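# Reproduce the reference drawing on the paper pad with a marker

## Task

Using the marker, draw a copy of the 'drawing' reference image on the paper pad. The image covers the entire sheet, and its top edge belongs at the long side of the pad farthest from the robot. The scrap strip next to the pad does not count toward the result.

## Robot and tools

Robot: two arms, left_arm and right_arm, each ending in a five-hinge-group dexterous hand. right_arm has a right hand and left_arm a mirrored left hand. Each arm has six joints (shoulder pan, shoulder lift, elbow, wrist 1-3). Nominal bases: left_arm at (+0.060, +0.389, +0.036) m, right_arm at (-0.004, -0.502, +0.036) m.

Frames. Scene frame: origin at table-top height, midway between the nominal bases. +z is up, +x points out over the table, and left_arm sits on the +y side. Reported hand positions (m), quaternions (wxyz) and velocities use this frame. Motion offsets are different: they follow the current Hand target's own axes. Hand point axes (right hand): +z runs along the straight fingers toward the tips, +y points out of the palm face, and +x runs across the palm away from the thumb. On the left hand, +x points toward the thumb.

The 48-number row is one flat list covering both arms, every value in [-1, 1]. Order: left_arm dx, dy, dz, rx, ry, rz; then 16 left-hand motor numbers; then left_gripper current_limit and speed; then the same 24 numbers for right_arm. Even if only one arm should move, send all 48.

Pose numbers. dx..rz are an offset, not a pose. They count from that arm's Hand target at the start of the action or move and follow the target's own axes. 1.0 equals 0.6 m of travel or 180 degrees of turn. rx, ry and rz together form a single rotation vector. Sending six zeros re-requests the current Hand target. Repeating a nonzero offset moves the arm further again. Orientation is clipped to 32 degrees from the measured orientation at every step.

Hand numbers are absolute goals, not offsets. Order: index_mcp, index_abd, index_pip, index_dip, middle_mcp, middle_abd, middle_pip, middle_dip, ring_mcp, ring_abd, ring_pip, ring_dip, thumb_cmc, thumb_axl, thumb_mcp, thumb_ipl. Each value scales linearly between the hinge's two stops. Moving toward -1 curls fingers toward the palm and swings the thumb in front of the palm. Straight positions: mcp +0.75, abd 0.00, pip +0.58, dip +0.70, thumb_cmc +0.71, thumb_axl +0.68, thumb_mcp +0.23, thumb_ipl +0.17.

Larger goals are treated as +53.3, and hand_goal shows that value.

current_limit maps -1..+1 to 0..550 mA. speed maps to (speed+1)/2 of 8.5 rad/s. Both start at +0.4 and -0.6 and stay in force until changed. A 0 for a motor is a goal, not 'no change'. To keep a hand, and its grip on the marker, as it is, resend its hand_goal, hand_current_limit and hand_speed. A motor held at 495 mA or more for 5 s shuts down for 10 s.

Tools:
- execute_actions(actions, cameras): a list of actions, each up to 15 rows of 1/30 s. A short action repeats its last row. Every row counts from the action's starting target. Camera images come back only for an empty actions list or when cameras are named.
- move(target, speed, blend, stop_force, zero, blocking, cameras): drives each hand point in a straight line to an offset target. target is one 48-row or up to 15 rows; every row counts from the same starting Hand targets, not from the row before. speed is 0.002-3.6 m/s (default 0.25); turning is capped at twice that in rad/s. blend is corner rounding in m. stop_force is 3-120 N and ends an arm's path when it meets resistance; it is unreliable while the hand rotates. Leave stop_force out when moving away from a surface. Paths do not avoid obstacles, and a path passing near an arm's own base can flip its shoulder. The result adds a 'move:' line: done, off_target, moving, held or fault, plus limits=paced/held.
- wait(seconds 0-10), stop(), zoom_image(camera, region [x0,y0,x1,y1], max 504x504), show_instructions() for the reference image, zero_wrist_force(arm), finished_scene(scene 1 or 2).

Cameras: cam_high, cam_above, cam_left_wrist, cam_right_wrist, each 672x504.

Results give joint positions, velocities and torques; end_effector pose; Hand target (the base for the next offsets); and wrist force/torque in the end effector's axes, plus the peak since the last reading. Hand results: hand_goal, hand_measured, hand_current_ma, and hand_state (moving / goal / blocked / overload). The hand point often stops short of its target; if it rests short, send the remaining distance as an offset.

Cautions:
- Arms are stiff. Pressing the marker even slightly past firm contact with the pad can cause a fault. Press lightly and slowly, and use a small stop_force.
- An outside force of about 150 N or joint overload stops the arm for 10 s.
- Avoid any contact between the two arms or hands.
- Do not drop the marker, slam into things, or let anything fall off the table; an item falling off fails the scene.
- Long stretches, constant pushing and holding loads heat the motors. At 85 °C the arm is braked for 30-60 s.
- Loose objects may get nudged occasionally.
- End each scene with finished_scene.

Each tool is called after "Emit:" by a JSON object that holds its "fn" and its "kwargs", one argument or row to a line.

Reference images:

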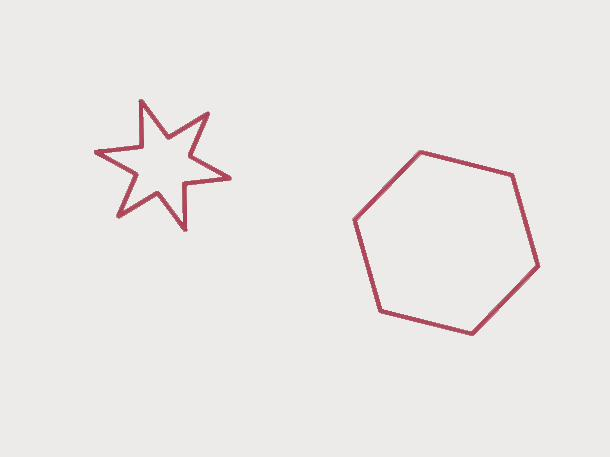

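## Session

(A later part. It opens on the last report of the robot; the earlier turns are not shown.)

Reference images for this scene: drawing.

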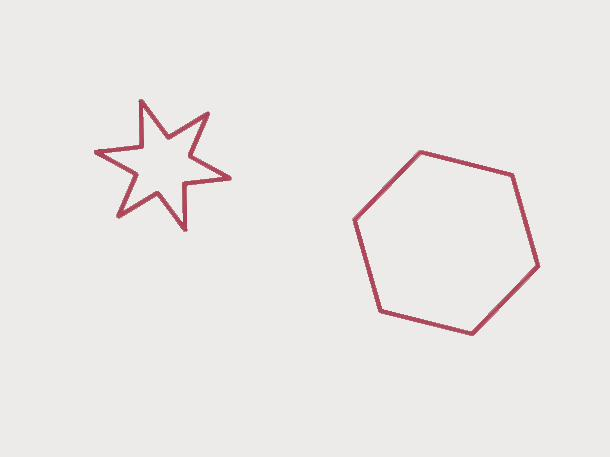

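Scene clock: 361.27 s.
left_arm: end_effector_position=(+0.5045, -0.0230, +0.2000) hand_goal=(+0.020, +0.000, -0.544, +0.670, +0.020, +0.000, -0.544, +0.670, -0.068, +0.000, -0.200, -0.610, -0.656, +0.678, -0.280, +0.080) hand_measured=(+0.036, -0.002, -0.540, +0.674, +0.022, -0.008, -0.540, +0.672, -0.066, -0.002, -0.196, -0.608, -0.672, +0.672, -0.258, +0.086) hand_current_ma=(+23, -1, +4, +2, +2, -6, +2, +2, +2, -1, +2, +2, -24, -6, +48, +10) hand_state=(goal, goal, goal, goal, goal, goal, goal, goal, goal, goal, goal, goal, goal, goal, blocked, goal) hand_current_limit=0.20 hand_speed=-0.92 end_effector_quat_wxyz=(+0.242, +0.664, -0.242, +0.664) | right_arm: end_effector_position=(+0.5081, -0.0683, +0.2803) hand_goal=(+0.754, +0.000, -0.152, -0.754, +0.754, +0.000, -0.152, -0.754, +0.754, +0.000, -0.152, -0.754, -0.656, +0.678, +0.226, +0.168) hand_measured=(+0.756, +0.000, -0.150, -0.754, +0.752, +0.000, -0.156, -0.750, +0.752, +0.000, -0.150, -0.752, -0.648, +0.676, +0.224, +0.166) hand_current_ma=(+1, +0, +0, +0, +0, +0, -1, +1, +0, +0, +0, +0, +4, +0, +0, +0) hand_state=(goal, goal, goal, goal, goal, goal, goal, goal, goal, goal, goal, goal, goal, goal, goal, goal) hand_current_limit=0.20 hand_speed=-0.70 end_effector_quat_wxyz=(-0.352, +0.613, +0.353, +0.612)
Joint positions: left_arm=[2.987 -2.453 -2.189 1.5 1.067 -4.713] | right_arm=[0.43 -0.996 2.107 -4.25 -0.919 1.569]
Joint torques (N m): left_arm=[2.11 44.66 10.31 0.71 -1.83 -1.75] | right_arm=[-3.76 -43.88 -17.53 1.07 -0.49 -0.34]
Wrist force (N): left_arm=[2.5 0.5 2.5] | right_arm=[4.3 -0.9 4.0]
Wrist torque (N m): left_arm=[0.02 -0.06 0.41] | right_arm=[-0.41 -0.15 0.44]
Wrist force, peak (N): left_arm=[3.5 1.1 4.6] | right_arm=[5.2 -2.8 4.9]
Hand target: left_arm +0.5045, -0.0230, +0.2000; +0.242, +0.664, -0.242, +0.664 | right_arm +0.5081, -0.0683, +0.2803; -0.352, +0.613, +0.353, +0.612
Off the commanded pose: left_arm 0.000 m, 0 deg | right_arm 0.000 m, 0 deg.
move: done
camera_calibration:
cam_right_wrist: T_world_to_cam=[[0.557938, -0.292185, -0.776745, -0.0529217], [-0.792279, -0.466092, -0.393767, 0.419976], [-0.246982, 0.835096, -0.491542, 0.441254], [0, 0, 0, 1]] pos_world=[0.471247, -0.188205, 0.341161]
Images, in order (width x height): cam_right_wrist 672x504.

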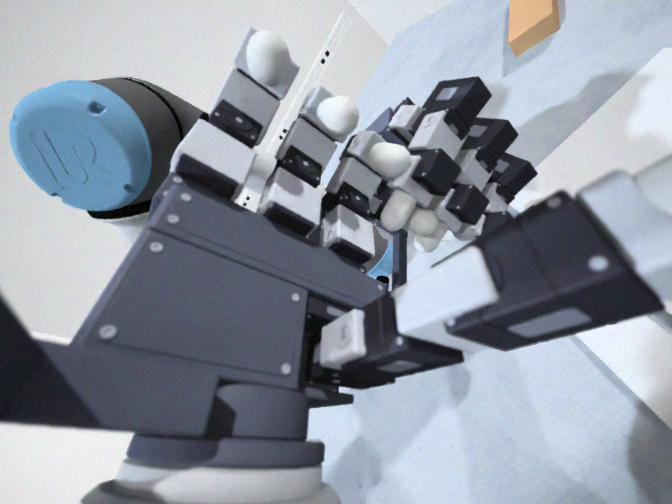

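Emit:
{"fn": "execute_actions", "kwargs": {
  "actions": [],
  "cameras": ["all"]
}}

Scene clock: 361.80 s.
left_arm: end_effector_position=(+0.5045, -0.0230, +0.2000) hand_goal=(+0.020, +0.000, -0.544, +0.670, +0.020, +0.000, -0.544, +0.670, -0.068, +0.000, -0.200, -0.610, -0.656, +0.678, -0.280, +0.080) hand_measured=(+0.036, -0.002, -0.540, +0.674, +0.022, -0.008, -0.540, +0.672, -0.066, -0.002, -0.196, -0.608, -0.672, +0.672, -0.258, +0.086) hand_current_ma=(+23, -1, +4, +2, +2, -6, +2, +2, +2, -1, +2, +2, -24, -6, +48, +10) hand_state=(goal, goal, goal, goal, goal, goal, goal, goal, goal, goal, goal, goal, goal, goal, blocked, goal) hand_current_limit=0.20 hand_speed=-0.92 end_effector_quat_wxyz=(+0.242, +0.664, -0.242, +0.664) | right_arm: end_effector_position=(+0.5081, -0.0683, +0.2803) hand_goal=(+0.754, +0.000, -0.152, -0.754, +0.754, +0.000, -0.152, -0.754, +0.754, +0.000, -0.152, -0.754, -0.656, +0.678, +0.226, +0.168) hand_measured=(+0.756, +0.000, -0.150, -0.754, +0.752, +0.000, -0.156, -0.750, +0.752, +0.000, -0.150, -0.752, -0.648, +0.676, +0.224, +0.166) hand_current_ma=(+1, +0, +0, +0, +0, +0, -1, +1, +0, +0, +0, +0, +4, +0, +0, +0) hand_state=(goal, goal, goal, goal, goal, goal, goal, goal, goal, goal, goal, goal, goal, goal, goal, goal) hand_current_limit=0.20 hand_speed=-0.70 end_effector_quat_wxyz=(-0.352, +0.613, +0.353, +0.612)
Joint positions: left_arm=[2.987 -2.453 -2.189 1.5 1.067 -4.713] | right_arm=[0.43 -0.996 2.107 -4.25 -0.919 1.569]
Joint velocities: within noise
Joint torques (N m): left_arm=[2.82 45.1 9.78 0.74 -1.72 -1.57] | right_arm=[0.19 -43.16 -16.43 0.86 -1.24 -0.55]
Wrist force (N): left_arm=[2.4 0.4 2.6] | right_arm=[4.5 -0.7 4.3]
Wrist torque (N m): left_arm=[0.00 -0.05 0.40] | right_arm=[-0.41 -0.17 0.46]
Wrist force, peak (N): left_arm=[2.9 0.3 2.7] | right_arm=[4.7 -0.9 4.2]
Hand target: left_arm +0.5045, -0.0230, +0.2000; +0.242, +0.664, -0.242, +0.664 | right_arm +0.5081, -0.0683, +0.2803; -0.352, +0.613, +0.353, +0.612
Off the commanded pose: left_arm 0.000 m, 0 deg | right_arm 0.000 m, 0 deg.
camera_calibration:
cam_left_wrist: T_world_to_cam=[[0.391954, 0.470275, -0.790705, -0.0607994], [-0.335527, 0.873349, 0.353106, 0.0453054], [0.856618, 0.126902, 0.500102, -0.409138], [0, 0, 0, 1]] pos_world=[0.389506, 0.0409452, 0.140539]
cam_right_wrist: T_world_to_cam=[[0.557938, -0.292185, -0.776745, -0.0529217], [-0.792279, -0.466092, -0.393767, 0.419976], [-0.246982, 0.835096, -0.491542, 0.441254], [0, 0, 0, 1]] pos_world=[0.471247, -0.188205, 0.341161]

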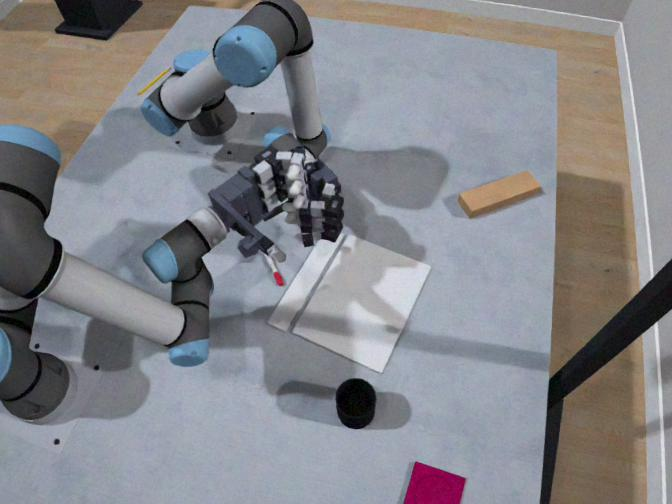

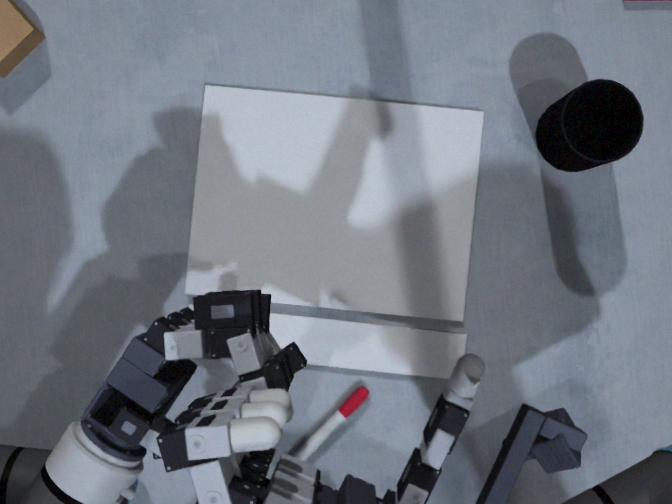

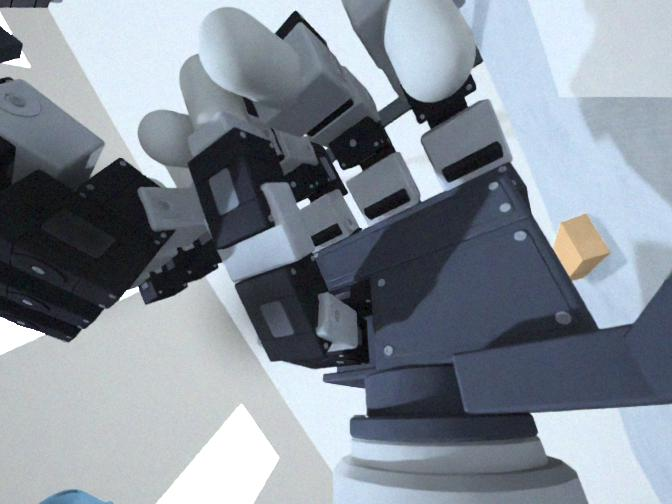

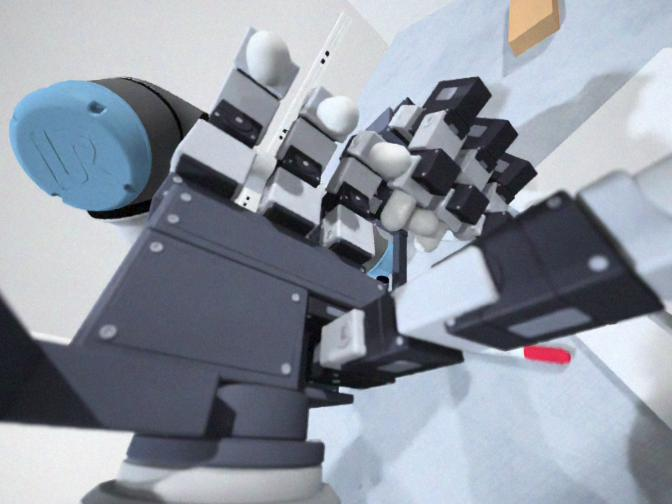

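Emit:
{"fn": "move", "kwargs": {
  "target": [
    [0.1667,0,0,0,0,0, 0.754,0,0.577,0.696, 0.754,0,0.577,0.696, 0.754,0,0.577,0.696, -0.657,0.678,0.225,0.168, 0.2,-0.7, 0.2,0,0,0,0,0, 0.754,0,-0.153,-0.754, 0.754,0,-0.153,-0.754, 0.754,0,-0.153,-0.754, -0.656,0.678,0.225,0.168, 0.2,-0.7],
    [0.1667,0,-0.25,0,0,0, 0.754,0,0.577,0.696, 0.754,0,0.577,0.696, 0.754,0,0.577,0.696, -0.657,0.678,0.225,0.168, 0.2,-0.7, 0.2,0,-0.25,0,0,0, 0.754,0,-0.153,-0.754, 0.754,0,-0.153,-0.754, 0.754,0,-0.153,-0.754, -0.656,0.678,0.225,0.168, 0.2,-0.7]
  ],
  "speed": 0.15,
  "cameras": ["all"]
}}

Emit:
{"fn": "zoom_image", "kwargs": {
  "camera": "cam_above",
  "region": [240, 340, 440, 500]
}}

Scene clock: 381.10 s.
left_arm: end_effector_position=(+0.3897, +0.0733, +0.3001) hand_goal=(+0.754, +0.000, +0.578, +0.696, +0.754, +0.000, +0.578, +0.696, +0.754, +0.000, +0.578, +0.696, -0.656, +0.678, +0.226, +0.168) hand_measured=(+0.752, -0.002, +0.576, +0.694, +0.752, -0.008, +0.574, +0.694, +0.752, -0.002, +0.576, +0.694, -0.672, +0.676, +0.224, +0.166) hand_current_ma=(-2, -1, -2, -2, -2, -6, -2, -2, -1, -1, -2, -2, -24, -2, -2, -1) hand_state=(goal, goal, goal, goal, goal, goal, goal, goal, goal, goal, goal, goal, goal, goal, goal, goal) hand_current_limit=0.20 hand_speed=-0.70 end_effector_quat_wxyz=(+0.242, +0.664, -0.242, +0.664) | right_arm: end_effector_position=(+0.4329, -0.1978, +0.4006) hand_goal=(+0.754, +0.000, -0.152, -0.754, +0.754, +0.000, -0.152, -0.754, +0.754, +0.000, -0.152, -0.754, -0.656, +0.678, +0.226, +0.168) hand_measured=(+0.756, +0.000, -0.150, -0.754, +0.752, +0.000, -0.156, -0.750, +0.752, +0.000, -0.150, -0.752, -0.648, +0.676, +0.224, +0.166) hand_current_ma=(+1, +0, +0, +0, +0, +0, -1, +1, +0, +0, +0, +0, +4, +0, +0, +0) hand_state=(goal, goal, goal, goal, goal, goal, goal, goal, goal, goal, goal, goal, goal, goal, goal, goal) hand_current_limit=0.20 hand_speed=-0.70 end_effector_quat_wxyz=(-0.352, +0.613, +0.353, +0.612)
Joint positions: left_arm=[3.332 -2.081 -2.675 1.615 0.722 -4.713] | right_arm=[0.099 -1.563 2.432 -4.007 -0.588 1.567]
Joint torques (N m): left_arm=[10.08 15.93 -7.63 2.35 -2.05 -2.01] | right_arm=[-13.36 -23.39 -8.3 1.37 1.68 -1.58]
Wrist force (N): left_arm=[2.5 0.4 2.6] | right_arm=[4.2 -0.8 4.2]
Wrist torque (N m): left_arm=[-0.02 -0.16 0.27] | right_arm=[-0.41 -0.15 0.52]
Wrist force, peak (N): left_arm=[2.6 0.5 3.6] | right_arm=[5.6 -1.0 3.8]
Hand target: left_arm +0.3896, +0.0734, +0.3000; +0.242, +0.664, -0.242, +0.664 | right_arm +0.4329, -0.1978, +0.4006; -0.352, +0.613, +0.353, +0.612
Off the commanded pose: left_arm 0.000 m, 0 deg | right_arm 0.000 m, 0 deg.
move: done
camera_calibration:
cam_left_wrist: T_world_to_cam=[[0.39194, 0.470309, -0.790691, 0.0180148], [-0.335543, 0.87333, 0.353138, -0.112661], [0.856618, 0.126902, 0.500102, -0.372943], [0, 0, 0, 1]] pos_world=[0.274606, 0.137245, 0.240539]
cam_right_wrist: T_world_to_cam=[[0.557915, -0.292198, -0.776757, 0.0446789], [-0.792295, -0.466084, -0.393745, 0.347453], [-0.246982, 0.835096, -0.491542, 0.589875], [0, 0, 0, 1]] pos_world=[0.396047, -0.317605, 0.461461]

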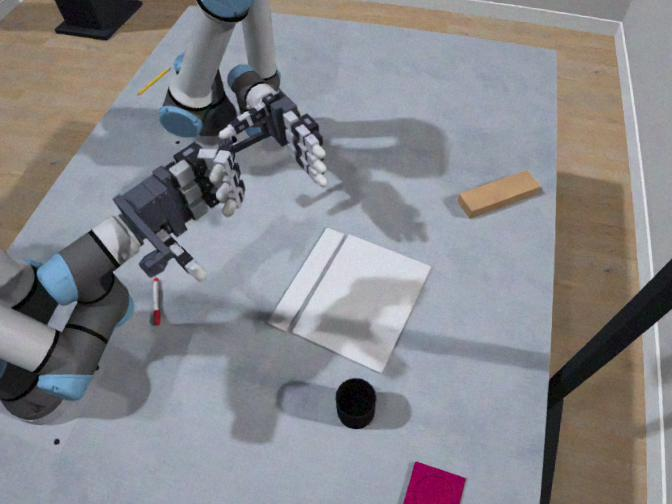

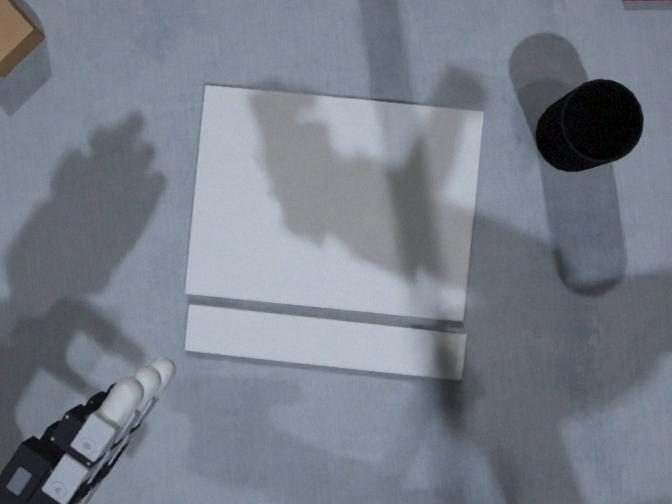

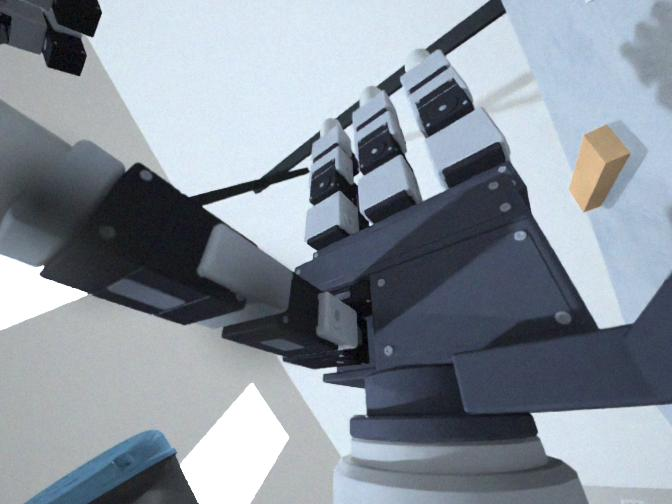

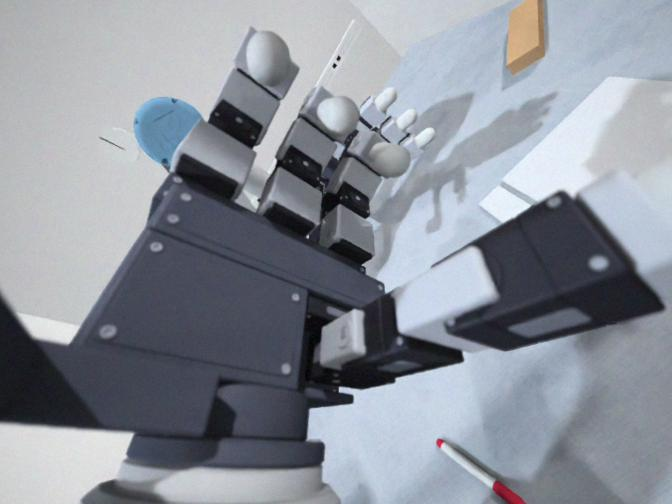

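Scaled by 2.520.

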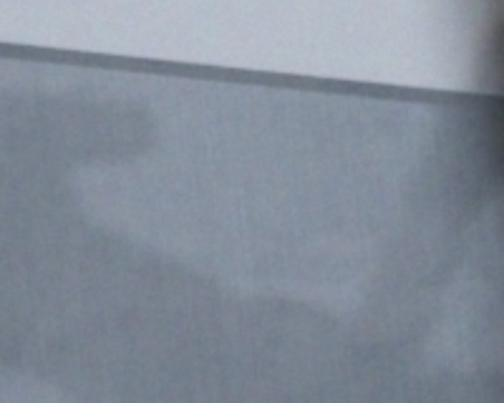

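Emit:
{"fn": "wait", "kwargs": {
  "seconds": 0,
  "cameras": ["cam_high","cam_right_wrist"]
}}

Emit:
{"fn": "zoom_image", "kwargs": {
  "camera": "cam_high",
  "region": [60, 220, 260, 370]
}}

Scene clock: 382.27 s.
left_arm: end_effector_position=(+0.3896, +0.0734, +0.3000) hand_goal=(+0.754, +0.000, +0.578, +0.696, +0.754, +0.000, +0.578, +0.696, +0.754, +0.000, +0.578, +0.696, -0.656, +0.678, +0.226, +0.168) hand_measured=(+0.752, -0.002, +0.576, +0.694, +0.752, -0.008, +0.574, +0.694, +0.752, -0.002, +0.576, +0.694, -0.672, +0.676, +0.224, +0.166) hand_current_ma=(-2, -1, -2, -2, -2, -6, -2, -2, -1, -1, -2, -2, -24, -2, -2, -1) hand_state=(goal, goal, goal, goal, goal, goal, goal, goal, goal, goal, goal, goal, goal, goal, goal, goal) hand_current_limit=0.20 hand_speed=-0.70 end_effector_quat_wxyz=(+0.242, +0.664, -0.242, +0.664) | right_arm: end_effector_position=(+0.4329, -0.1978, +0.4006) hand_goal=(+0.754, +0.000, -0.152, -0.754, +0.754, +0.000, -0.152, -0.754, +0.754, +0.000, -0.152, -0.754, -0.656, +0.678, +0.226, +0.168) hand_measured=(+0.756, +0.000, -0.150, -0.754, +0.752, +0.000, -0.156, -0.750, +0.752, +0.000, -0.150, -0.752, -0.648, +0.676, +0.224, +0.166) hand_current_ma=(+1, +0, +0, +0, +0, +0, -1, +1, +0, +0, +0, +0, +4, +0, +0, +0) hand_state=(goal, goal, goal, goal, goal, goal, goal, goal, goal, goal, goal, goal, goal, goal, goal, goal) hand_current_limit=0.20 hand_speed=-0.70 end_effector_quat_wxyz=(-0.352, +0.613, +0.353, +0.612)
Joint positions: left_arm=[3.333 -2.081 -2.675 1.615 0.722 -4.713] | right_arm=[0.099 -1.563 2.432 -4.007 -0.588 1.567]
Joint torques (N m): left_arm=[10.04 16.18 -8.87 2.56 -2.13 -1.75] | right_arm=[-12.1 -23.83 -7.45 1.25 1.7 -1.7]
Wrist force (N): left_arm=[2.8 0.2 2.4] | right_arm=[4.4 -1.0 4.1]
Wrist torque (N m): left_arm=[-0.02 -0.18 0.28] | right_arm=[-0.42 -0.16 0.53]
Wrist force, peak (N): left_arm=[3.0 0.5 2.6] | right_arm=[4.7 -0.9 4.2]
Hand target: left_arm +0.3896, +0.0734, +0.3000; +0.242, +0.664, -0.242, +0.664 | right_arm +0.4329, -0.1978, +0.4006; -0.352, +0.613, +0.353, +0.612
Off the commanded pose: left_arm 0.000 m, 0 deg | right_arm 0.000 m, 0 deg.
camera_calibration:
cam_right_wrist: T_world_to_cam=[[0.557938, -0.292185, -0.776745, 0.0446689], [-0.792279, -0.466092, -0.393767, 0.347455], [-0.246982, 0.835096, -0.491542, 0.589875], [0, 0, 0, 1]] pos_world=[0.396047, -0.317605, 0.461461]
Images, in order (width x height): cam_high 672x504, cam_right_wrist 672x504.

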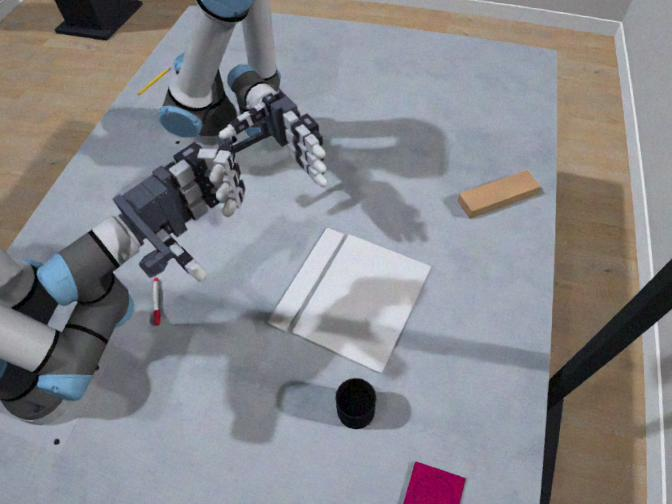

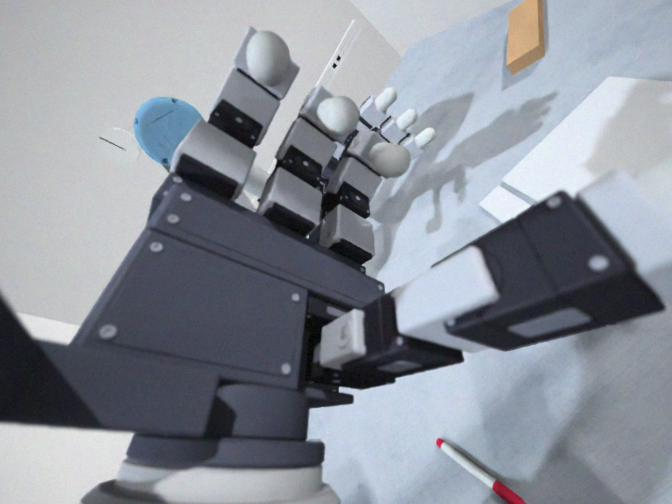

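Scaled by 2.520.

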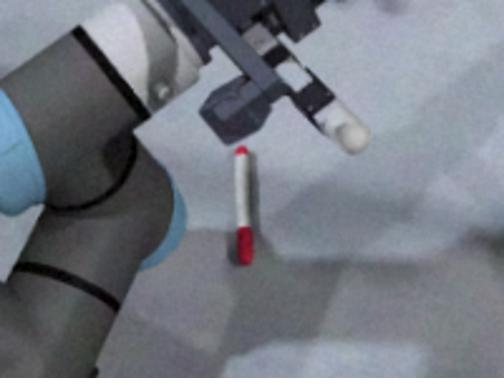

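Emit:
{"fn": "move", "kwargs": {
  "target": [0,0,0,0,0,0, 0.754,0,0.577,0.696, 0.754,0,0.577,0.696, 0.754,0,0.577,0.696, -0.657,0.678,0.225,0.168, 0.2,-0.7, 0,0.502,-0.726,-0.333,0,0, 0.754,0,-0.153,-0.754, 0.754,0,-0.153,-0.754, 0.754,0,-0.153,-0.754, -0.656,0.678,0.225,0.168, 0.2,-0.7],
  "speed": 0.25,
  "cameras": ["cam_high","cam_left_wrist"]
}}

Scene clock: 391.00 s.
left_arm: end_effector_position=(+0.3896, +0.0734, +0.3000) hand_goal=(+0.754, +0.000, +0.578, +0.696, +0.754, +0.000, +0.578, +0.696, +0.754, +0.000, +0.578, +0.696, -0.656, +0.678, +0.226, +0.168) hand_measured=(+0.752, -0.002, +0.576, +0.694, +0.752, -0.008, +0.574, +0.694, +0.752, -0.002, +0.576, +0.694, -0.672, +0.676, +0.224, +0.166) hand_current_ma=(-2, -1, -2, -2, -2, -6, -2, -2, -1, -1, -2, -2, -24, -2, -2, -1) hand_state=(goal, goal, goal, goal, goal, goal, goal, goal, goal, goal, goal, goal, goal, goal, goal, goal) hand_current_limit=0.20 hand_speed=-0.70 end_effector_quat_wxyz=(+0.242, +0.664, -0.242, +0.664) | right_arm: end_effector_position=(+0.4745, -0.7256, +0.4016) hand_goal=(+0.754, +0.000, -0.152, -0.754, +0.754, +0.000, -0.152, -0.754, +0.754, +0.000, -0.152, -0.754, -0.656, +0.678, +0.226, +0.168) hand_measured=(+0.756, +0.000, -0.150, -0.754, +0.752, +0.000, -0.154, -0.750, +0.752, +0.000, -0.150, -0.752, -0.648, +0.676, +0.224, +0.166) hand_current_ma=(+0, +0, +0, +0, +0, +0, -1, +1, +0, +0, +0, +0, +4, +0, +0, +0) hand_state=(goal, goal, goal, goal, goal, goal, goal, goal, goal, goal, goal, goal, goal, goal, goal, goal) hand_current_limit=0.20 hand_speed=-0.70 end_effector_quat_wxyz=(+0.001, +0.707, +0.000, +0.707)
Joint positions: left_arm=[3.333 -2.081 -2.675 1.615 0.722 -4.713] | right_arm=[-0.955 -1.576 2.443 -4.007 -0.58 1.568]
Joint torques (N m): left_arm=[9.66 16.6 -8.28 2.54 -2.27 -1.88] | right_arm=[10.97 -3.8 -19.94 -2.93 -2.07 1.31]
Wrist force (N): left_arm=[2.7 0.6 2.3] | right_arm=[4.6 -1.3 4.2]
Wrist torque (N m): left_arm=[0.03 -0.19 0.28] | right_arm=[-0.47 -0.20 0.44]
Wrist force, peak (N): left_arm=[3.0 0.1 2.7] | right_arm=[4.7 -1.5 5.0]
Hand target: left_arm +0.3896, +0.0734, +0.3000; +0.242, +0.664, -0.242, +0.664 | right_arm +0.4745, -0.7257, +0.4016; +0.001, +0.707, +0.000, +0.707
Off the commanded pose: left_arm 0.000 m, 0 deg | right_arm 0.000 m, 0 deg.
move: done
camera_calibration:
cam_left_wrist: T_world_to_cam=[[0.391954, 0.470275, -0.790705, 0.0179721], [-0.335527, 0.873349, 0.353106, -0.112748], [0.856618, 0.126902, 0.500102, -0.372956], [0, 0, 0, 1]] pos_world=[0.274606, 0.137345, 0.240539]
Images, in order (width x height): cam_high 672x504, cam_left_wrist 672x504.

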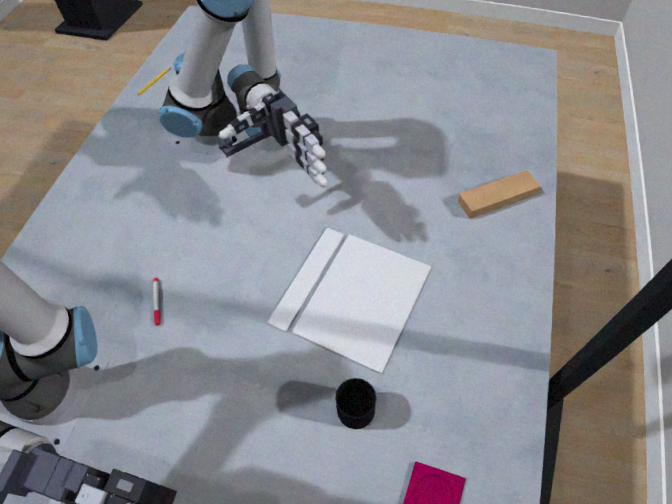

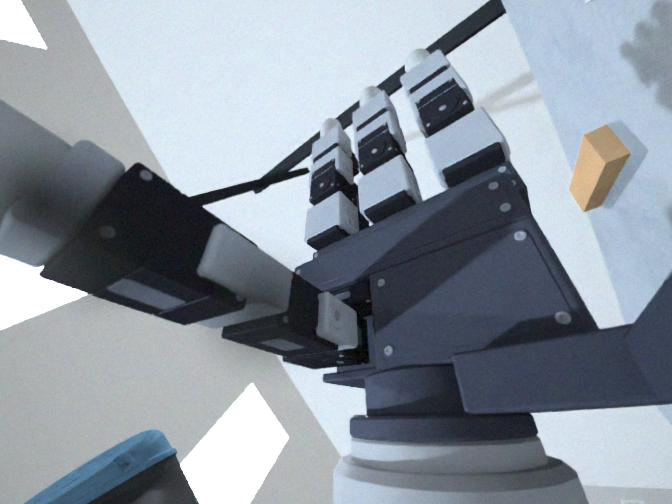

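Emit:
{"fn": "move", "kwargs": {
  "target": [
    [-0.033,0.221,0.055,-0.291,0.2,0.234, 0.37,0,-0.679,0.696, 0.37,0,-0.679,0.696, -0.068,0,-0.2,-0.61, -0.657,0.678,0.0,0.168, 0.2,-0.7, 0,0,0,0,0,0, 0.754,0,-0.153,-0.754, 0.754,0,-0.153,-0.754, 0.754,0,-0.153,-0.754, -0.656,0.678,0.225,0.168, 0.2,-0.7],
    [-0.167,0.552,0.05,-0.583,0.399,0.467, 0.37,0,-0.679,0.696, 0.37,0,-0.679,0.696, -0.068,0,-0.2,-0.61, -0.657,0.678,0.0,0.168, 0.2,-0.7, 0,0,0,0,0,0, 0.754,0,-0.153,-0.754, 0.754,0,-0.153,-0.754, 0.754,0,-0.153,-0.754, -0.656,0.678,0.225,0.168, 0.2,-0.7]
  ],
  "speed": 0.3,
  "cameras": ["cam_high"]
}}

Emit:
{"fn": "zoom_image", "kwargs": {
  "camera": "cam_high",
  "region": [60, 160, 310, 360]
}}

Scene clock: 399.50 s.
left_arm: end_effector_position=(+0.1998, -0.1996, +0.2000) hand_goal=(+0.370, +0.000, -0.678, +0.696, +0.370, +0.000, -0.678, +0.696, -0.068, +0.000, -0.200, -0.610, -0.656, +0.678, +0.000, +0.168) hand_measured=(+0.366, -0.002, -0.676, +0.694, +0.366, -0.004, -0.676, +0.694, -0.070, -0.002, -0.198, -0.608, -0.656, +0.676, +0.004, +0.166) hand_current_ma=(-4, -1, +2, -2, -4, -2, +2, -2, -1, -1, +2, +2, +0, -1, +3, -1) hand_state=(goal, goal, goal, goal, goal, goal, goal, goal, goal, goal, goal, goal, goal, goal, goal, goal) hand_current_limit=0.20 hand_speed=-0.70 end_effector_quat_wxyz=(-0.307, +0.424, +0.591, -0.613) | right_arm: end_effector_position=(+0.4745, -0.7257, +0.4016) hand_goal=(+0.754, +0.000, -0.152, -0.754, +0.754, +0.000, -0.152, -0.754, +0.754, +0.000, -0.152, -0.754, -0.656, +0.678, +0.226, +0.168) hand_measured=(+0.756, +0.000, -0.150, -0.754, +0.752, +0.000, -0.154, -0.750, +0.752, +0.000, -0.150, -0.752, -0.648, +0.676, +0.224, +0.166) hand_current_ma=(+0, +0, +0, +0, +0, +0, -1, +1, +0, +0, +0, +0, +4, +0, +0, +0) hand_state=(goal, goal, goal, goal, goal, goal, goal, goal, goal, goal, goal, goal, goal, goal, goal, goal) hand_current_limit=0.20 hand_speed=-0.70 end_effector_quat_wxyz=(+0.001, +0.707, +0.000, +0.707)
Joint positions: left_arm=[2.442 -2.096 -1.485 3.752 0.353 -6.285] | right_arm=[-0.955 -1.576 2.443 -4.007 -0.58 1.568]
Joint torques (N m): left_arm=[-10.17 35.37 29.11 1.21 1.71 -1.68] | right_arm=[10.91 -4.63 -21.01 -2.7 -2.28 1.42]
Wrist force (N): left_arm=[0.0 -2.2 2.6] | right_arm=[4.6 -1.3 4.4]
Wrist torque (N m): left_arm=[-0.14 0.03 -0.11] | right_arm=[-0.50 -0.22 0.45]
Wrist force, peak (N): left_arm=[0.3 -2.9 3.2] | right_arm=[4.6 -1.2 4.5]
Hand target: left_arm +0.1997, -0.1996, +0.2000; -0.257, +0.437, +0.747, -0.430 | right_arm +0.4745, -0.7257, +0.4016; +0.001, +0.707, +0.000, +0.707
Off the commanded pose: left_arm 0.000 m, 28 deg | right_arm 0.000 m, 0 deg.
joint sent to its limit (left arm) — joint 6 (wrist 3), lower limit. The joint targets are off in orientation, not in position.
move: off_target (left_arm); limits=paced
Images, in order (width x height): cam_high 672x504.

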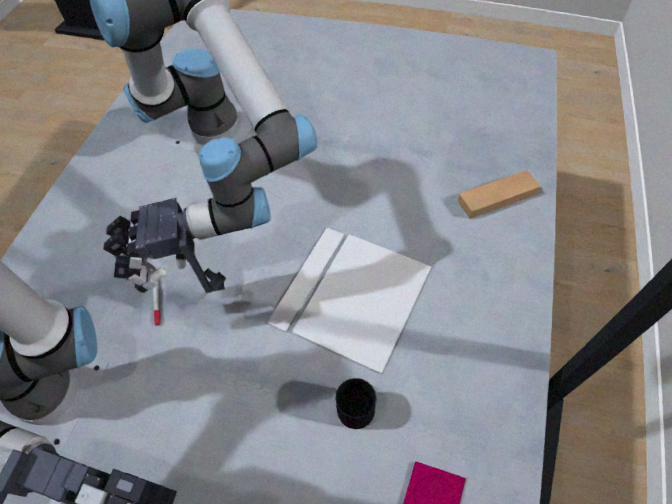

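Scaled by 2.016.

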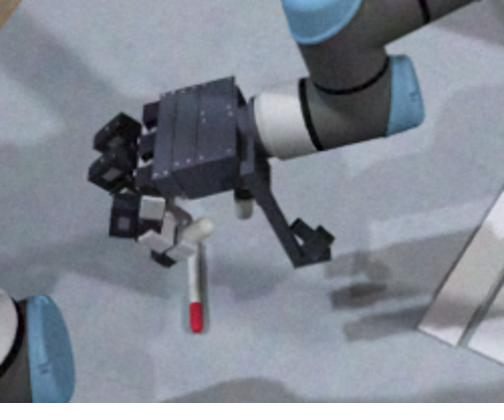

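Emit:
{"fn": "move", "kwargs": {
  "target": [
    [0.114,0.04,-0.3355,0.291,-0.2,-0.234, 0.37,0,-0.679,0.696, 0.37,0,-0.679,0.696, -0.068,0,-0.2,-0.61, -0.657,0.678,0.0,0.168, 0.2,-0.7, 0,0,0,0,0,0, 0.754,0,-0.153,-0.754, 0.754,0,-0.153,-0.754, 0.754,0,-0.153,-0.754, -0.656,0.678,0.225,0.168, 0.2,-0.7],
    [0.244,0.105,-0.514,0.583,-0.399,-0.467, 0.37,0,-0.679,0.696, 0.37,0,-0.679,0.696, -0.068,0,-0.2,-0.61, -0.657,0.678,0.0,0.168, 0.2,-0.7, 0,0,0,0,0,0, 0.754,0,-0.153,-0.754, 0.754,0,-0.153,-0.754, 0.754,0,-0.153,-0.754, -0.656,0.678,0.225,0.168, 0.2,-0.7]
  ],
  "speed": 0.3
}}

Scene clock: 409.67 s.
left_arm: end_effector_position=(+0.3900, +0.0730, +0.2999) hand_goal=(+0.370, +0.000, -0.678, +0.696, +0.370, +0.000, -0.678, +0.696, -0.068, +0.000, -0.200, -0.610, -0.656, +0.678, +0.000, +0.168) hand_measured=(+0.368, -0.002, -0.676, +0.694, +0.368, -0.004, -0.676, +0.694, -0.070, -0.002, -0.198, -0.608, -0.662, +0.676, +0.002, +0.166) hand_current_ma=(-2, -1, +2, -2, -2, -2, +2, -2, -1, -1, +2, +2, -7, -1, +2, -1) hand_state=(goal, goal, goal, goal, goal, goal, goal, goal, goal, goal, goal, goal, goal, goal, goal, goal) hand_current_limit=0.20 hand_speed=-0.70 end_effector_quat_wxyz=(+0.242, +0.664, -0.242, +0.665) | right_arm: end_effector_position=(+0.4745, -0.7257, +0.4016) hand_goal=(+0.754, +0.000, -0.152, -0.754, +0.754, +0.000, -0.152, -0.754, +0.754, +0.000, -0.152, -0.754, -0.656, +0.678, +0.226, +0.168) hand_measured=(+0.756, +0.000, -0.150, -0.754, +0.752, +0.000, -0.154, -0.750, +0.752, +0.000, -0.150, -0.752, -0.648, +0.676, +0.224, +0.166) hand_current_ma=(+0, +0, +0, +0, +0, +0, -1, +1, +0, +0, +0, +0, +4, +0, +0, +0) hand_state=(goal, goal, goal, goal, goal, goal, goal, goal, goal, goal, goal, goal, goal, goal, goal, goal) hand_current_limit=0.20 hand_speed=-0.70 end_effector_quat_wxyz=(+0.001, +0.707, +0.000, +0.707)
Joint positions: left_arm=[3.33 -2.082 -2.673 1.614 0.724 -4.713] | right_arm=[-0.955 -1.576 2.443 -4.007 -0.58 1.568]
Joint torques (N m): left_arm=[9.63 31.04 -8.16 -0.44 2.36 1.34] | right_arm=[9.84 -6.66 -21.64 -3.17 -2.13 1.49]
Wrist force (N): left_arm=[2.2 0.4 2.5] | right_arm=[4.2 -0.9 4.1]
Wrist torque (N m): left_arm=[-0.01 -0.05 0.27] | right_arm=[-0.43 -0.14 0.41]
Wrist force, peak (N): left_arm=[1.7 -1.5 3.7] | right_arm=[4.9 -1.1 4.3]
Hand target: left_arm +0.3900, +0.0730, +0.3000; +0.242, +0.664, -0.242, +0.664 | right_arm +0.4745, -0.7257, +0.4016; +0.001, +0.707, +0.000, +0.707
Off the commanded pose: left_arm 0.000 m, 0 deg | right_arm 0.000 m, 0 deg.
move: done

Emit:
{"fn": "move", "kwargs": {
  "target": [
    [0,0.217,0.03,-0.309,0,0, 0.37,0,-0.679,0.696, 0.37,0,-0.679,0.696, -0.068,0,-0.2,-0.61, -0.657,0.678,0.0,0.168, 0.2,-0.7, 0,0,0,0,0,0, 0.754,0,-0.153,-0.754, 0.754,0,-0.153,-0.754, 0.754,0,-0.153,-0.754, -0.656,0.678,0.225,0.168, 0.2,-0.7],
    [0,0.4347,0.06,-0.618,0,0, 0.37,0,-0.679,0.696, 0.37,0,-0.679,0.696, -0.068,0,-0.2,-0.61, -0.657,0.678,0.0,0.168, 0.2,-0.7, 0,0,0,0,0,0, 0.754,0,-0.153,-0.754, 0.754,0,-0.153,-0.754, 0.754,0,-0.153,-0.754, -0.656,0.678,0.225,0.168, 0.2,-0.7]
  ],
  "speed": 0.3
}}

Scene clock: 416.03 s.
left_arm: end_effector_position=(+0.2499, -0.1499, +0.3000) hand_goal=(+0.370, +0.000, -0.678, +0.696, +0.370, +0.000, -0.678, +0.696, -0.068, +0.000, -0.200, -0.610, -0.656, +0.678, +0.000, +0.168) hand_measured=(+0.368, -0.002, -0.676, +0.694, +0.368, -0.004, -0.676, +0.694, -0.070, -0.002, -0.198, -0.608, -0.664, +0.676, +0.002, +0.166) hand_current_ma=(-2, -1, +2, -2, -2, -2, +2, -2, -1, -1, +2, +2, -7, -1, +2, -1) hand_state=(goal, goal, goal, goal, goal, goal, goal, goal, goal, goal, goal, goal, goal, goal, goal, goal) hand_current_limit=0.20 hand_speed=-0.70 end_effector_quat_wxyz=(+0.685, +0.176, -0.685, +0.176) | right_arm: end_effector_position=(+0.4745, -0.7257, +0.4016) hand_goal=(+0.754, +0.000, -0.152, -0.754, +0.754, +0.000, -0.152, -0.754, +0.754, +0.000, -0.152, -0.754, -0.656, +0.678, +0.226, +0.168) hand_measured=(+0.756, +0.000, -0.150, -0.754, +0.752, +0.000, -0.154, -0.750, +0.752, +0.000, -0.150, -0.752, -0.648, +0.676, +0.224, +0.166) hand_current_ma=(+0, +0, +0, +0, +0, +0, -1, +1, +0, +0, +0, +0, +4, +0, +0, +0) hand_state=(goal, goal, goal, goal, goal, goal, goal, goal, goal, goal, goal, goal, goal, goal, goal, goal) hand_current_limit=0.20 hand_speed=-0.70 end_effector_quat_wxyz=(+0.001, +0.707, +0.000, +0.707)
Joint positions: left_arm=[2.523 -2.552 -1.304 0.714 -0.409 -4.712] | right_arm=[-0.955 -1.576 2.443 -4.007 -0.58 1.568]
Joint torques (N m): left_arm=[-9.65 46.23 23.72 -2.35 -2.36 1.43] | right_arm=[11.38 -5.78 -20.26 -2.97 -1.71 1.35]
Wrist force (N): left_arm=[2.4 0.7 2.8] | right_arm=[4.3 -1.1 4.1]
Wrist torque (N m): left_arm=[0.01 -0.09 0.28] | right_arm=[-0.44 -0.16 0.43]
Wrist force, peak (N): left_arm=[2.6 -0.2 3.2] | right_arm=[4.9 -1.2 4.5]
Hand target: left_arm +0.2499, -0.1500, +0.3000; +0.685, +0.176, -0.685, +0.176 | right_arm +0.4745, -0.7257, +0.4016; +0.001, +0.707, +0.000, +0.707
Off the commanded pose: left_arm 0.000 m, 0 deg | right_arm 0.000 m, 0 deg.
move: done

Emit:
{"fn": "move", "kwargs": {
  "target": [-0.1667,-0.0328,0.1132,-0.1305,-0.1305,0.4872, 0.37,0,-0.679,0.696, 0.37,0,-0.679,0.696, -0.068,0,-0.2,-0.61, -0.657,0.678,0.0,0.168, 0.2,-0.7, 0,0,0,0,0,0, 0.754,0,-0.153,-0.754, 0.754,0,-0.153,-0.754, 0.754,0,-0.153,-0.754, -0.656,0.678,0.225,0.168, 0.2,-0.7],
  "speed": 0.3,
  "cameras": ["cam_high"]
}}

Emit:
{"fn": "zoom_image", "kwargs": {
  "camera": "cam_high",
  "region": [60, 210, 260, 360]
}}

Scene clock: 420.70 s.
left_arm: end_effector_position=(+0.1999, -0.1999, +0.2001) hand_goal=(+0.370, +0.000, -0.678, +0.696, +0.370, +0.000, -0.678, +0.696, -0.068, +0.000, -0.200, -0.610, -0.656, +0.678, +0.000, +0.168) hand_measured=(+0.368, -0.002, -0.676, +0.694, +0.368, -0.004, -0.676, +0.694, -0.070, -0.002, -0.198, -0.608, -0.658, +0.676, +0.002, +0.166) hand_current_ma=(-2, -1, +2, -1, -2, -2, +2, -2, -1, -1, +2, +2, -2, -1, +1, -1) hand_state=(goal, goal, goal, goal, goal, goal, goal, goal, goal, goal, goal, goal, goal, goal, goal, goal) hand_current_limit=0.20 hand_speed=-0.70 end_effector_quat_wxyz=(-0.255, +0.441, +0.745, -0.430) | right_arm: end_effector_position=(+0.4745, -0.7257, +0.4016) hand_goal=(+0.754, +0.000, -0.152, -0.754, +0.754, +0.000, -0.152, -0.754, +0.754, +0.000, -0.152, -0.754, -0.656, +0.678, +0.226, +0.168) hand_measured=(+0.756, +0.000, -0.150, -0.754, +0.752, +0.000, -0.154, -0.750, +0.752, +0.000, -0.150, -0.752, -0.648, +0.676, +0.224, +0.166) hand_current_ma=(+0, +0, +0, +0, +0, +0, -1, +1, +0, +0, +0, +0, +4, +0, +0, +0) hand_state=(goal, goal, goal, goal, goal, goal, goal, goal, goal, goal, goal, goal, goal, goal, goal, goal) hand_current_limit=0.20 hand_speed=-0.70 end_effector_quat_wxyz=(+0.001, +0.707, +0.000, +0.707)
Joint positions: left_arm=[2.327 -2.406 -1.073 1.555 -0.561 -4.302] | right_arm=[-0.955 -1.576 2.443 -4.007 -0.58 1.568]
Joint torques (N m): left_arm=[-9.59 57.51 9.42 -1.47 -0.83 -1.92] | right_arm=[10.28 -7.42 -21.24 -2.69 -1.85 1.2]
Wrist force (N): left_arm=[0.6 -2.8 1.9] | right_arm=[4.7 -1.0 4.3]
Wrist torque (N m): left_arm=[-0.09 0.04 -0.10] | right_arm=[-0.45 -0.21 0.45]
Wrist force, peak (N): left_arm=[2.8 0.2 3.0] | right_arm=[4.7 -1.1 4.5]
Hand target: left_arm +0.1998, -0.1999, +0.2000; -0.255, +0.441, +0.745, -0.430 | right_arm +0.4745, -0.7257, +0.4016; +0.001, +0.707, +0.000, +0.707
Off the commanded pose: left_arm 0.000 m, 0 deg | right_arm 0.000 m, 0 deg.
move: done
Images, in order (width x height): cam_high 672x504.

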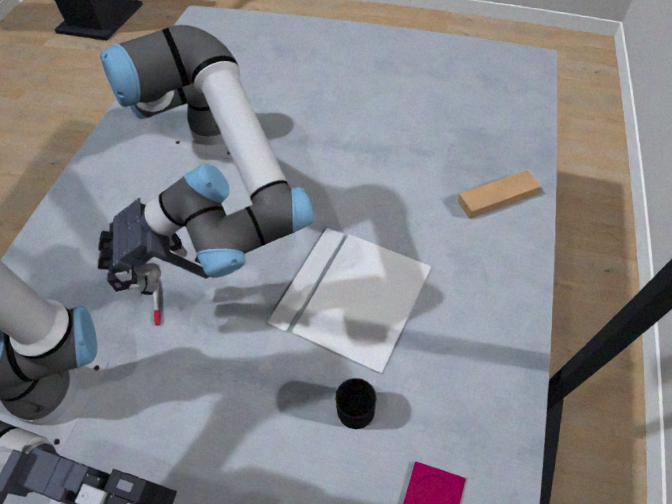

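Scaled by 2.520.

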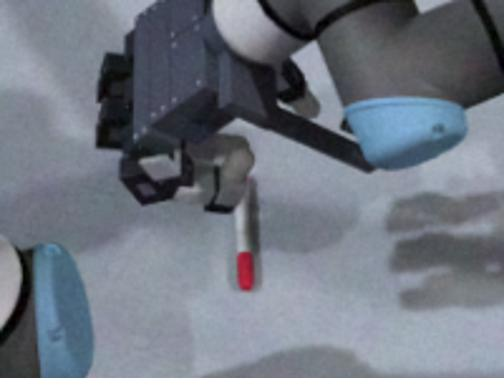

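Emit:
{"fn": "zoom_image", "kwargs": {
  "camera": "cam_high",
  "region": [90, 190, 230, 340]
}}

Scaled by 3.360.

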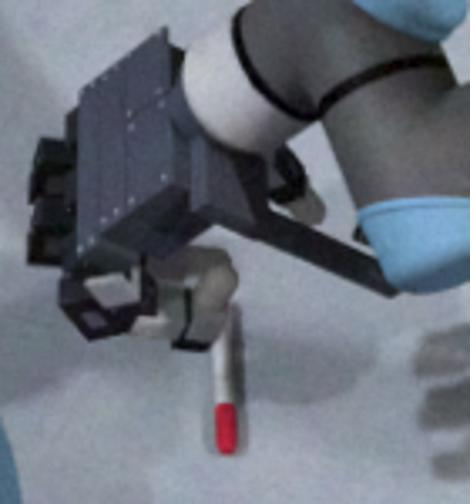

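Emit:
{"fn": "move", "kwargs": {
  "target": [0,0,0,0,0,0, 0.37,0,-0.679,0.696, 0.37,0,-0.679,0.696, -0.068,0,-0.2,-0.61, -0.657,0.678,0.0,0.168, 0.2,-0.7, -0.2693,-0.4428,-0.0908,0.5,0,0, 0.754,0,-0.153,-0.754, 0.754,0,-0.153,-0.754, 0.754,0,-0.153,-0.754, -0.656,0.678,0.225,0.168, 0.2,-0.7],
  "speed": 0.25,
  "cameras": ["cam_high","cam_right_wrist"]
}}

Scene clock: 435.87 s.
left_arm: end_effector_position=(+0.1998, -0.1999, +0.2000) hand_goal=(+0.370, +0.000, -0.678, +0.696, +0.370, +0.000, -0.678, +0.696, -0.068, +0.000, -0.200, -0.610, -0.656, +0.678, +0.000, +0.168) hand_measured=(+0.368, -0.002, -0.676, +0.694, +0.368, -0.004, -0.676, +0.694, -0.070, -0.002, -0.198, -0.608, -0.658, +0.676, +0.002, +0.166) hand_current_ma=(-2, -1, +2, -1, -2, -2, +2, -2, -1, -1, +2, +2, -2, -1, +1, -1) hand_state=(goal, goal, goal, goal, goal, goal, goal, goal, goal, goal, goal, goal, goal, goal, goal, goal) hand_current_limit=0.20 hand_speed=-0.70 end_effector_quat_wxyz=(-0.255, +0.441, +0.745, -0.430) | right_arm: end_effector_position=(+0.4203, -0.4604, +0.2396) hand_goal=(+0.754, +0.000, -0.152, -0.754, +0.754, +0.000, -0.152, -0.754, +0.754, +0.000, -0.152, -0.754, -0.656, +0.678, +0.226, +0.168) hand_measured=(+0.756, +0.000, -0.150, -0.754, +0.752, +0.000, -0.154, -0.750, +0.752, +0.000, -0.150, -0.752, -0.648, +0.676, +0.224, +0.166) hand_current_ma=(+0, +0, +0, +0, +0, +0, -1, +1, +0, +0, +0, +0, +4, +0, +0, +0) hand_state=(goal, goal, goal, goal, goal, goal, goal, goal, goal, goal, goal, goal, goal, goal, goal, goal) hand_current_limit=0.20 hand_speed=-0.70 end_effector_quat_wxyz=(+0.499, -0.501, -0.500, -0.500)
Joint positions: left_arm=[2.327 -2.406 -1.073 1.555 -0.561 -4.302] | right_arm=[-0.819 -0.931 2.217 -4.43 0.854 1.573]
Joint torques (N m): left_arm=[-8.92 57.95 9.86 -1.38 -0.17 -1.68] | right_arm=[10.29 -20.38 -12.48 1.42 1.63 -1.63]
Wrist force (N): left_arm=[0.6 -2.3 2.0] | right_arm=[4.4 -0.7 4.1]
Wrist torque (N m): left_arm=[-0.02 0.05 -0.10] | right_arm=[-0.39 -0.18 0.47]
Wrist force, peak (N): left_arm=[0.5 -2.7 2.5] | right_arm=[4.7 -1.2 4.4]
Hand target: left_arm +0.1998, -0.1999, +0.2000; -0.255, +0.441, +0.745, -0.430 | right_arm +0.4203, -0.4603, +0.2396; +0.499, -0.501, -0.500, -0.500
Off the commanded pose: left_arm 0.000 m, 0 deg | right_arm 0.000 m, 0 deg.
move: done
camera_calibration:
cam_right_wrist: T_world_to_cam=[[0.628479, 0.026301, -0.777382, -0.0330314], [-0.453119, -0.799954, -0.393391, -0.144703], [-0.632216, 0.599485, -0.490837, 0.780216], [0, 0, 0, 1]] pos_world=[0.448457, -0.582614, 0.300356]
Images, in order (width x height): cam_high 672x504, cam_right_wrist 672x504.

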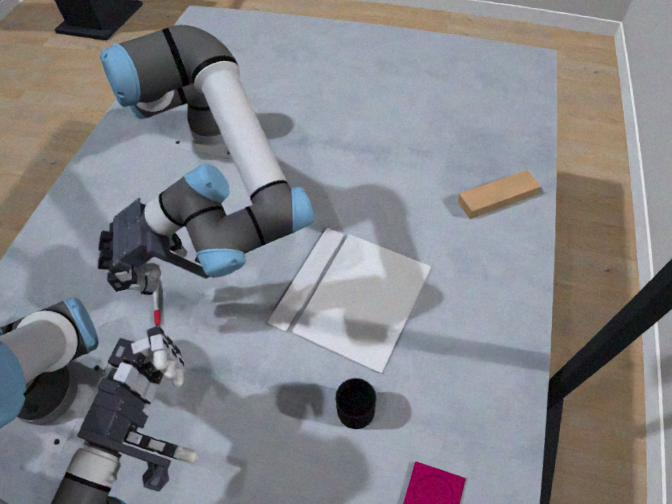

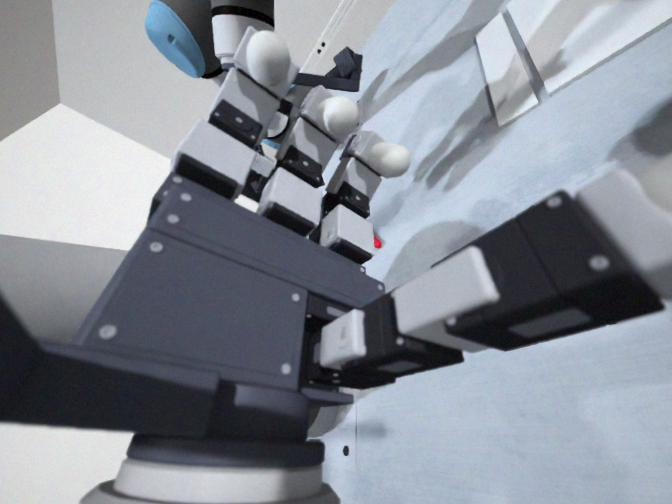

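Emit:
{"fn": "move", "kwargs": {
  "target": [0,0,0,0,0,0, 0.37,0,-0.679,0.696, 0.37,0,-0.679,0.696, -0.068,0,-0.2,-0.61, -0.657,0.678,0.0,0.168, 0.2,-0.7, 0.2,0,0.0,0.06,0,0, 0.754,0,-0.153,-0.754, 0.754,0,-0.153,-0.754, 0.754,0,-0.153,-0.754, -0.656,0.678,0.225,0.168, 0.2,-0.7],
  "speed": 0.25,
  "cameras": ["cam_high","cam_right_wrist"]
}}

Scene clock: 438.23 s.
left_arm: end_effector_position=(+0.1998, -0.1999, +0.2000) hand_goal=(+0.370, +0.000, -0.678, +0.696, +0.370, +0.000, -0.678, +0.696, -0.068, +0.000, -0.200, -0.610, -0.656, +0.678, +0.000, +0.168) hand_measured=(+0.368, -0.002, -0.676, +0.694, +0.368, -0.004, -0.676, +0.694, -0.070, -0.002, -0.198, -0.608, -0.658, +0.676, +0.002, +0.166) hand_current_ma=(-2, -1, +2, -1, -2, -2, +2, -2, -1, -1, +2, +2, -2, -1, +1, -1) hand_state=(goal, goal, goal, goal, goal, goal, goal, goal, goal, goal, goal, goal, goal, goal, goal, goal) hand_current_limit=0.20 hand_speed=-0.70 end_effector_quat_wxyz=(-0.255, +0.441, +0.745, -0.430) | right_arm: end_effector_position=(+0.4204, -0.4601, +0.3595) hand_goal=(+0.754, +0.000, -0.152, -0.754, +0.754, +0.000, -0.152, -0.754, +0.754, +0.000, -0.152, -0.754, -0.656, +0.678, +0.226, +0.168) hand_measured=(+0.756, +0.000, -0.150, -0.754, +0.752, +0.000, -0.154, -0.750, +0.752, +0.000, -0.150, -0.752, -0.648, +0.676, +0.224, +0.166) hand_current_ma=(+0, +0, +0, +0, +0, +0, -1, +1, +0, +0, +0, +0, +4, +0, +0, +0) hand_state=(goal, goal, goal, goal, goal, goal, goal, goal, goal, goal, goal, goal, goal, goal, goal, goal) hand_current_limit=0.20 hand_speed=-0.70 end_effector_quat_wxyz=(+0.544, -0.452, -0.545, -0.450)
Joint positions: left_arm=[2.327 -2.406 -1.073 1.555 -0.561 -4.302] | right_arm=[-0.754 -1.168 2.065 -4.041 0.979 1.573]
Joint torques (N m): left_arm=[-9.28 56.46 10.43 -1.6 0.53 -1.66] | right_arm=[11.37 -37.65 -17.8 3.8 1.65 1.44]
Wrist force (N): left_arm=[0.8 -2.5 2.0] | right_arm=[4.2 -0.8 4.2]
Wrist torque (N m): left_arm=[-0.06 0.03 -0.08] | right_arm=[-0.43 -0.15 0.44]
Wrist force, peak (N): left_arm=[0.6 -3.0 2.1] | right_arm=[5.5 -0.6 4.2]
Hand target: left_arm +0.1998, -0.1999, +0.2000; -0.255, +0.441, +0.745, -0.430 | right_arm +0.4204, -0.4601, +0.3596; +0.544, -0.452, -0.545, -0.450
Off the commanded pose: left_arm 0.000 m, 0 deg | right_arm 0.000 m, 0 deg.
move: done
camera_calibration:
cam_right_wrist: T_world_to_cam=[[0.612003, 0.143993, -0.777636, 0.121223], [-0.295014, -0.870744, -0.393411, -0.196288], [-0.73377, 0.470182, -0.490418, 0.821969], [0, 0, 0, 1]] pos_world=[0.47104, -0.574847, 0.420154]
Images, in order (width x height): cam_high 672x504, cam_right_wrist 672x504.

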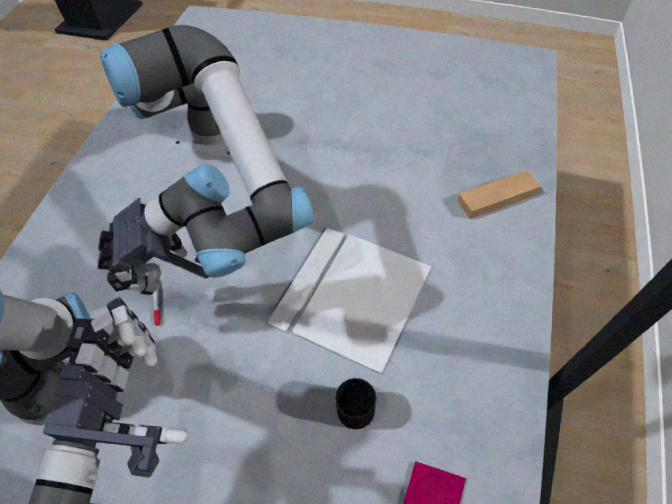

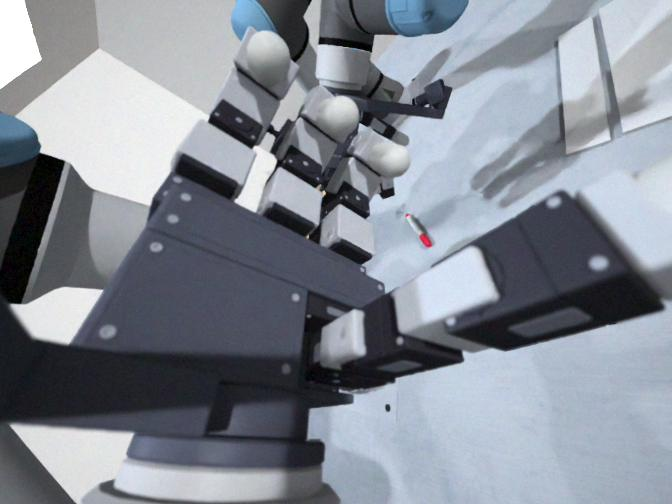

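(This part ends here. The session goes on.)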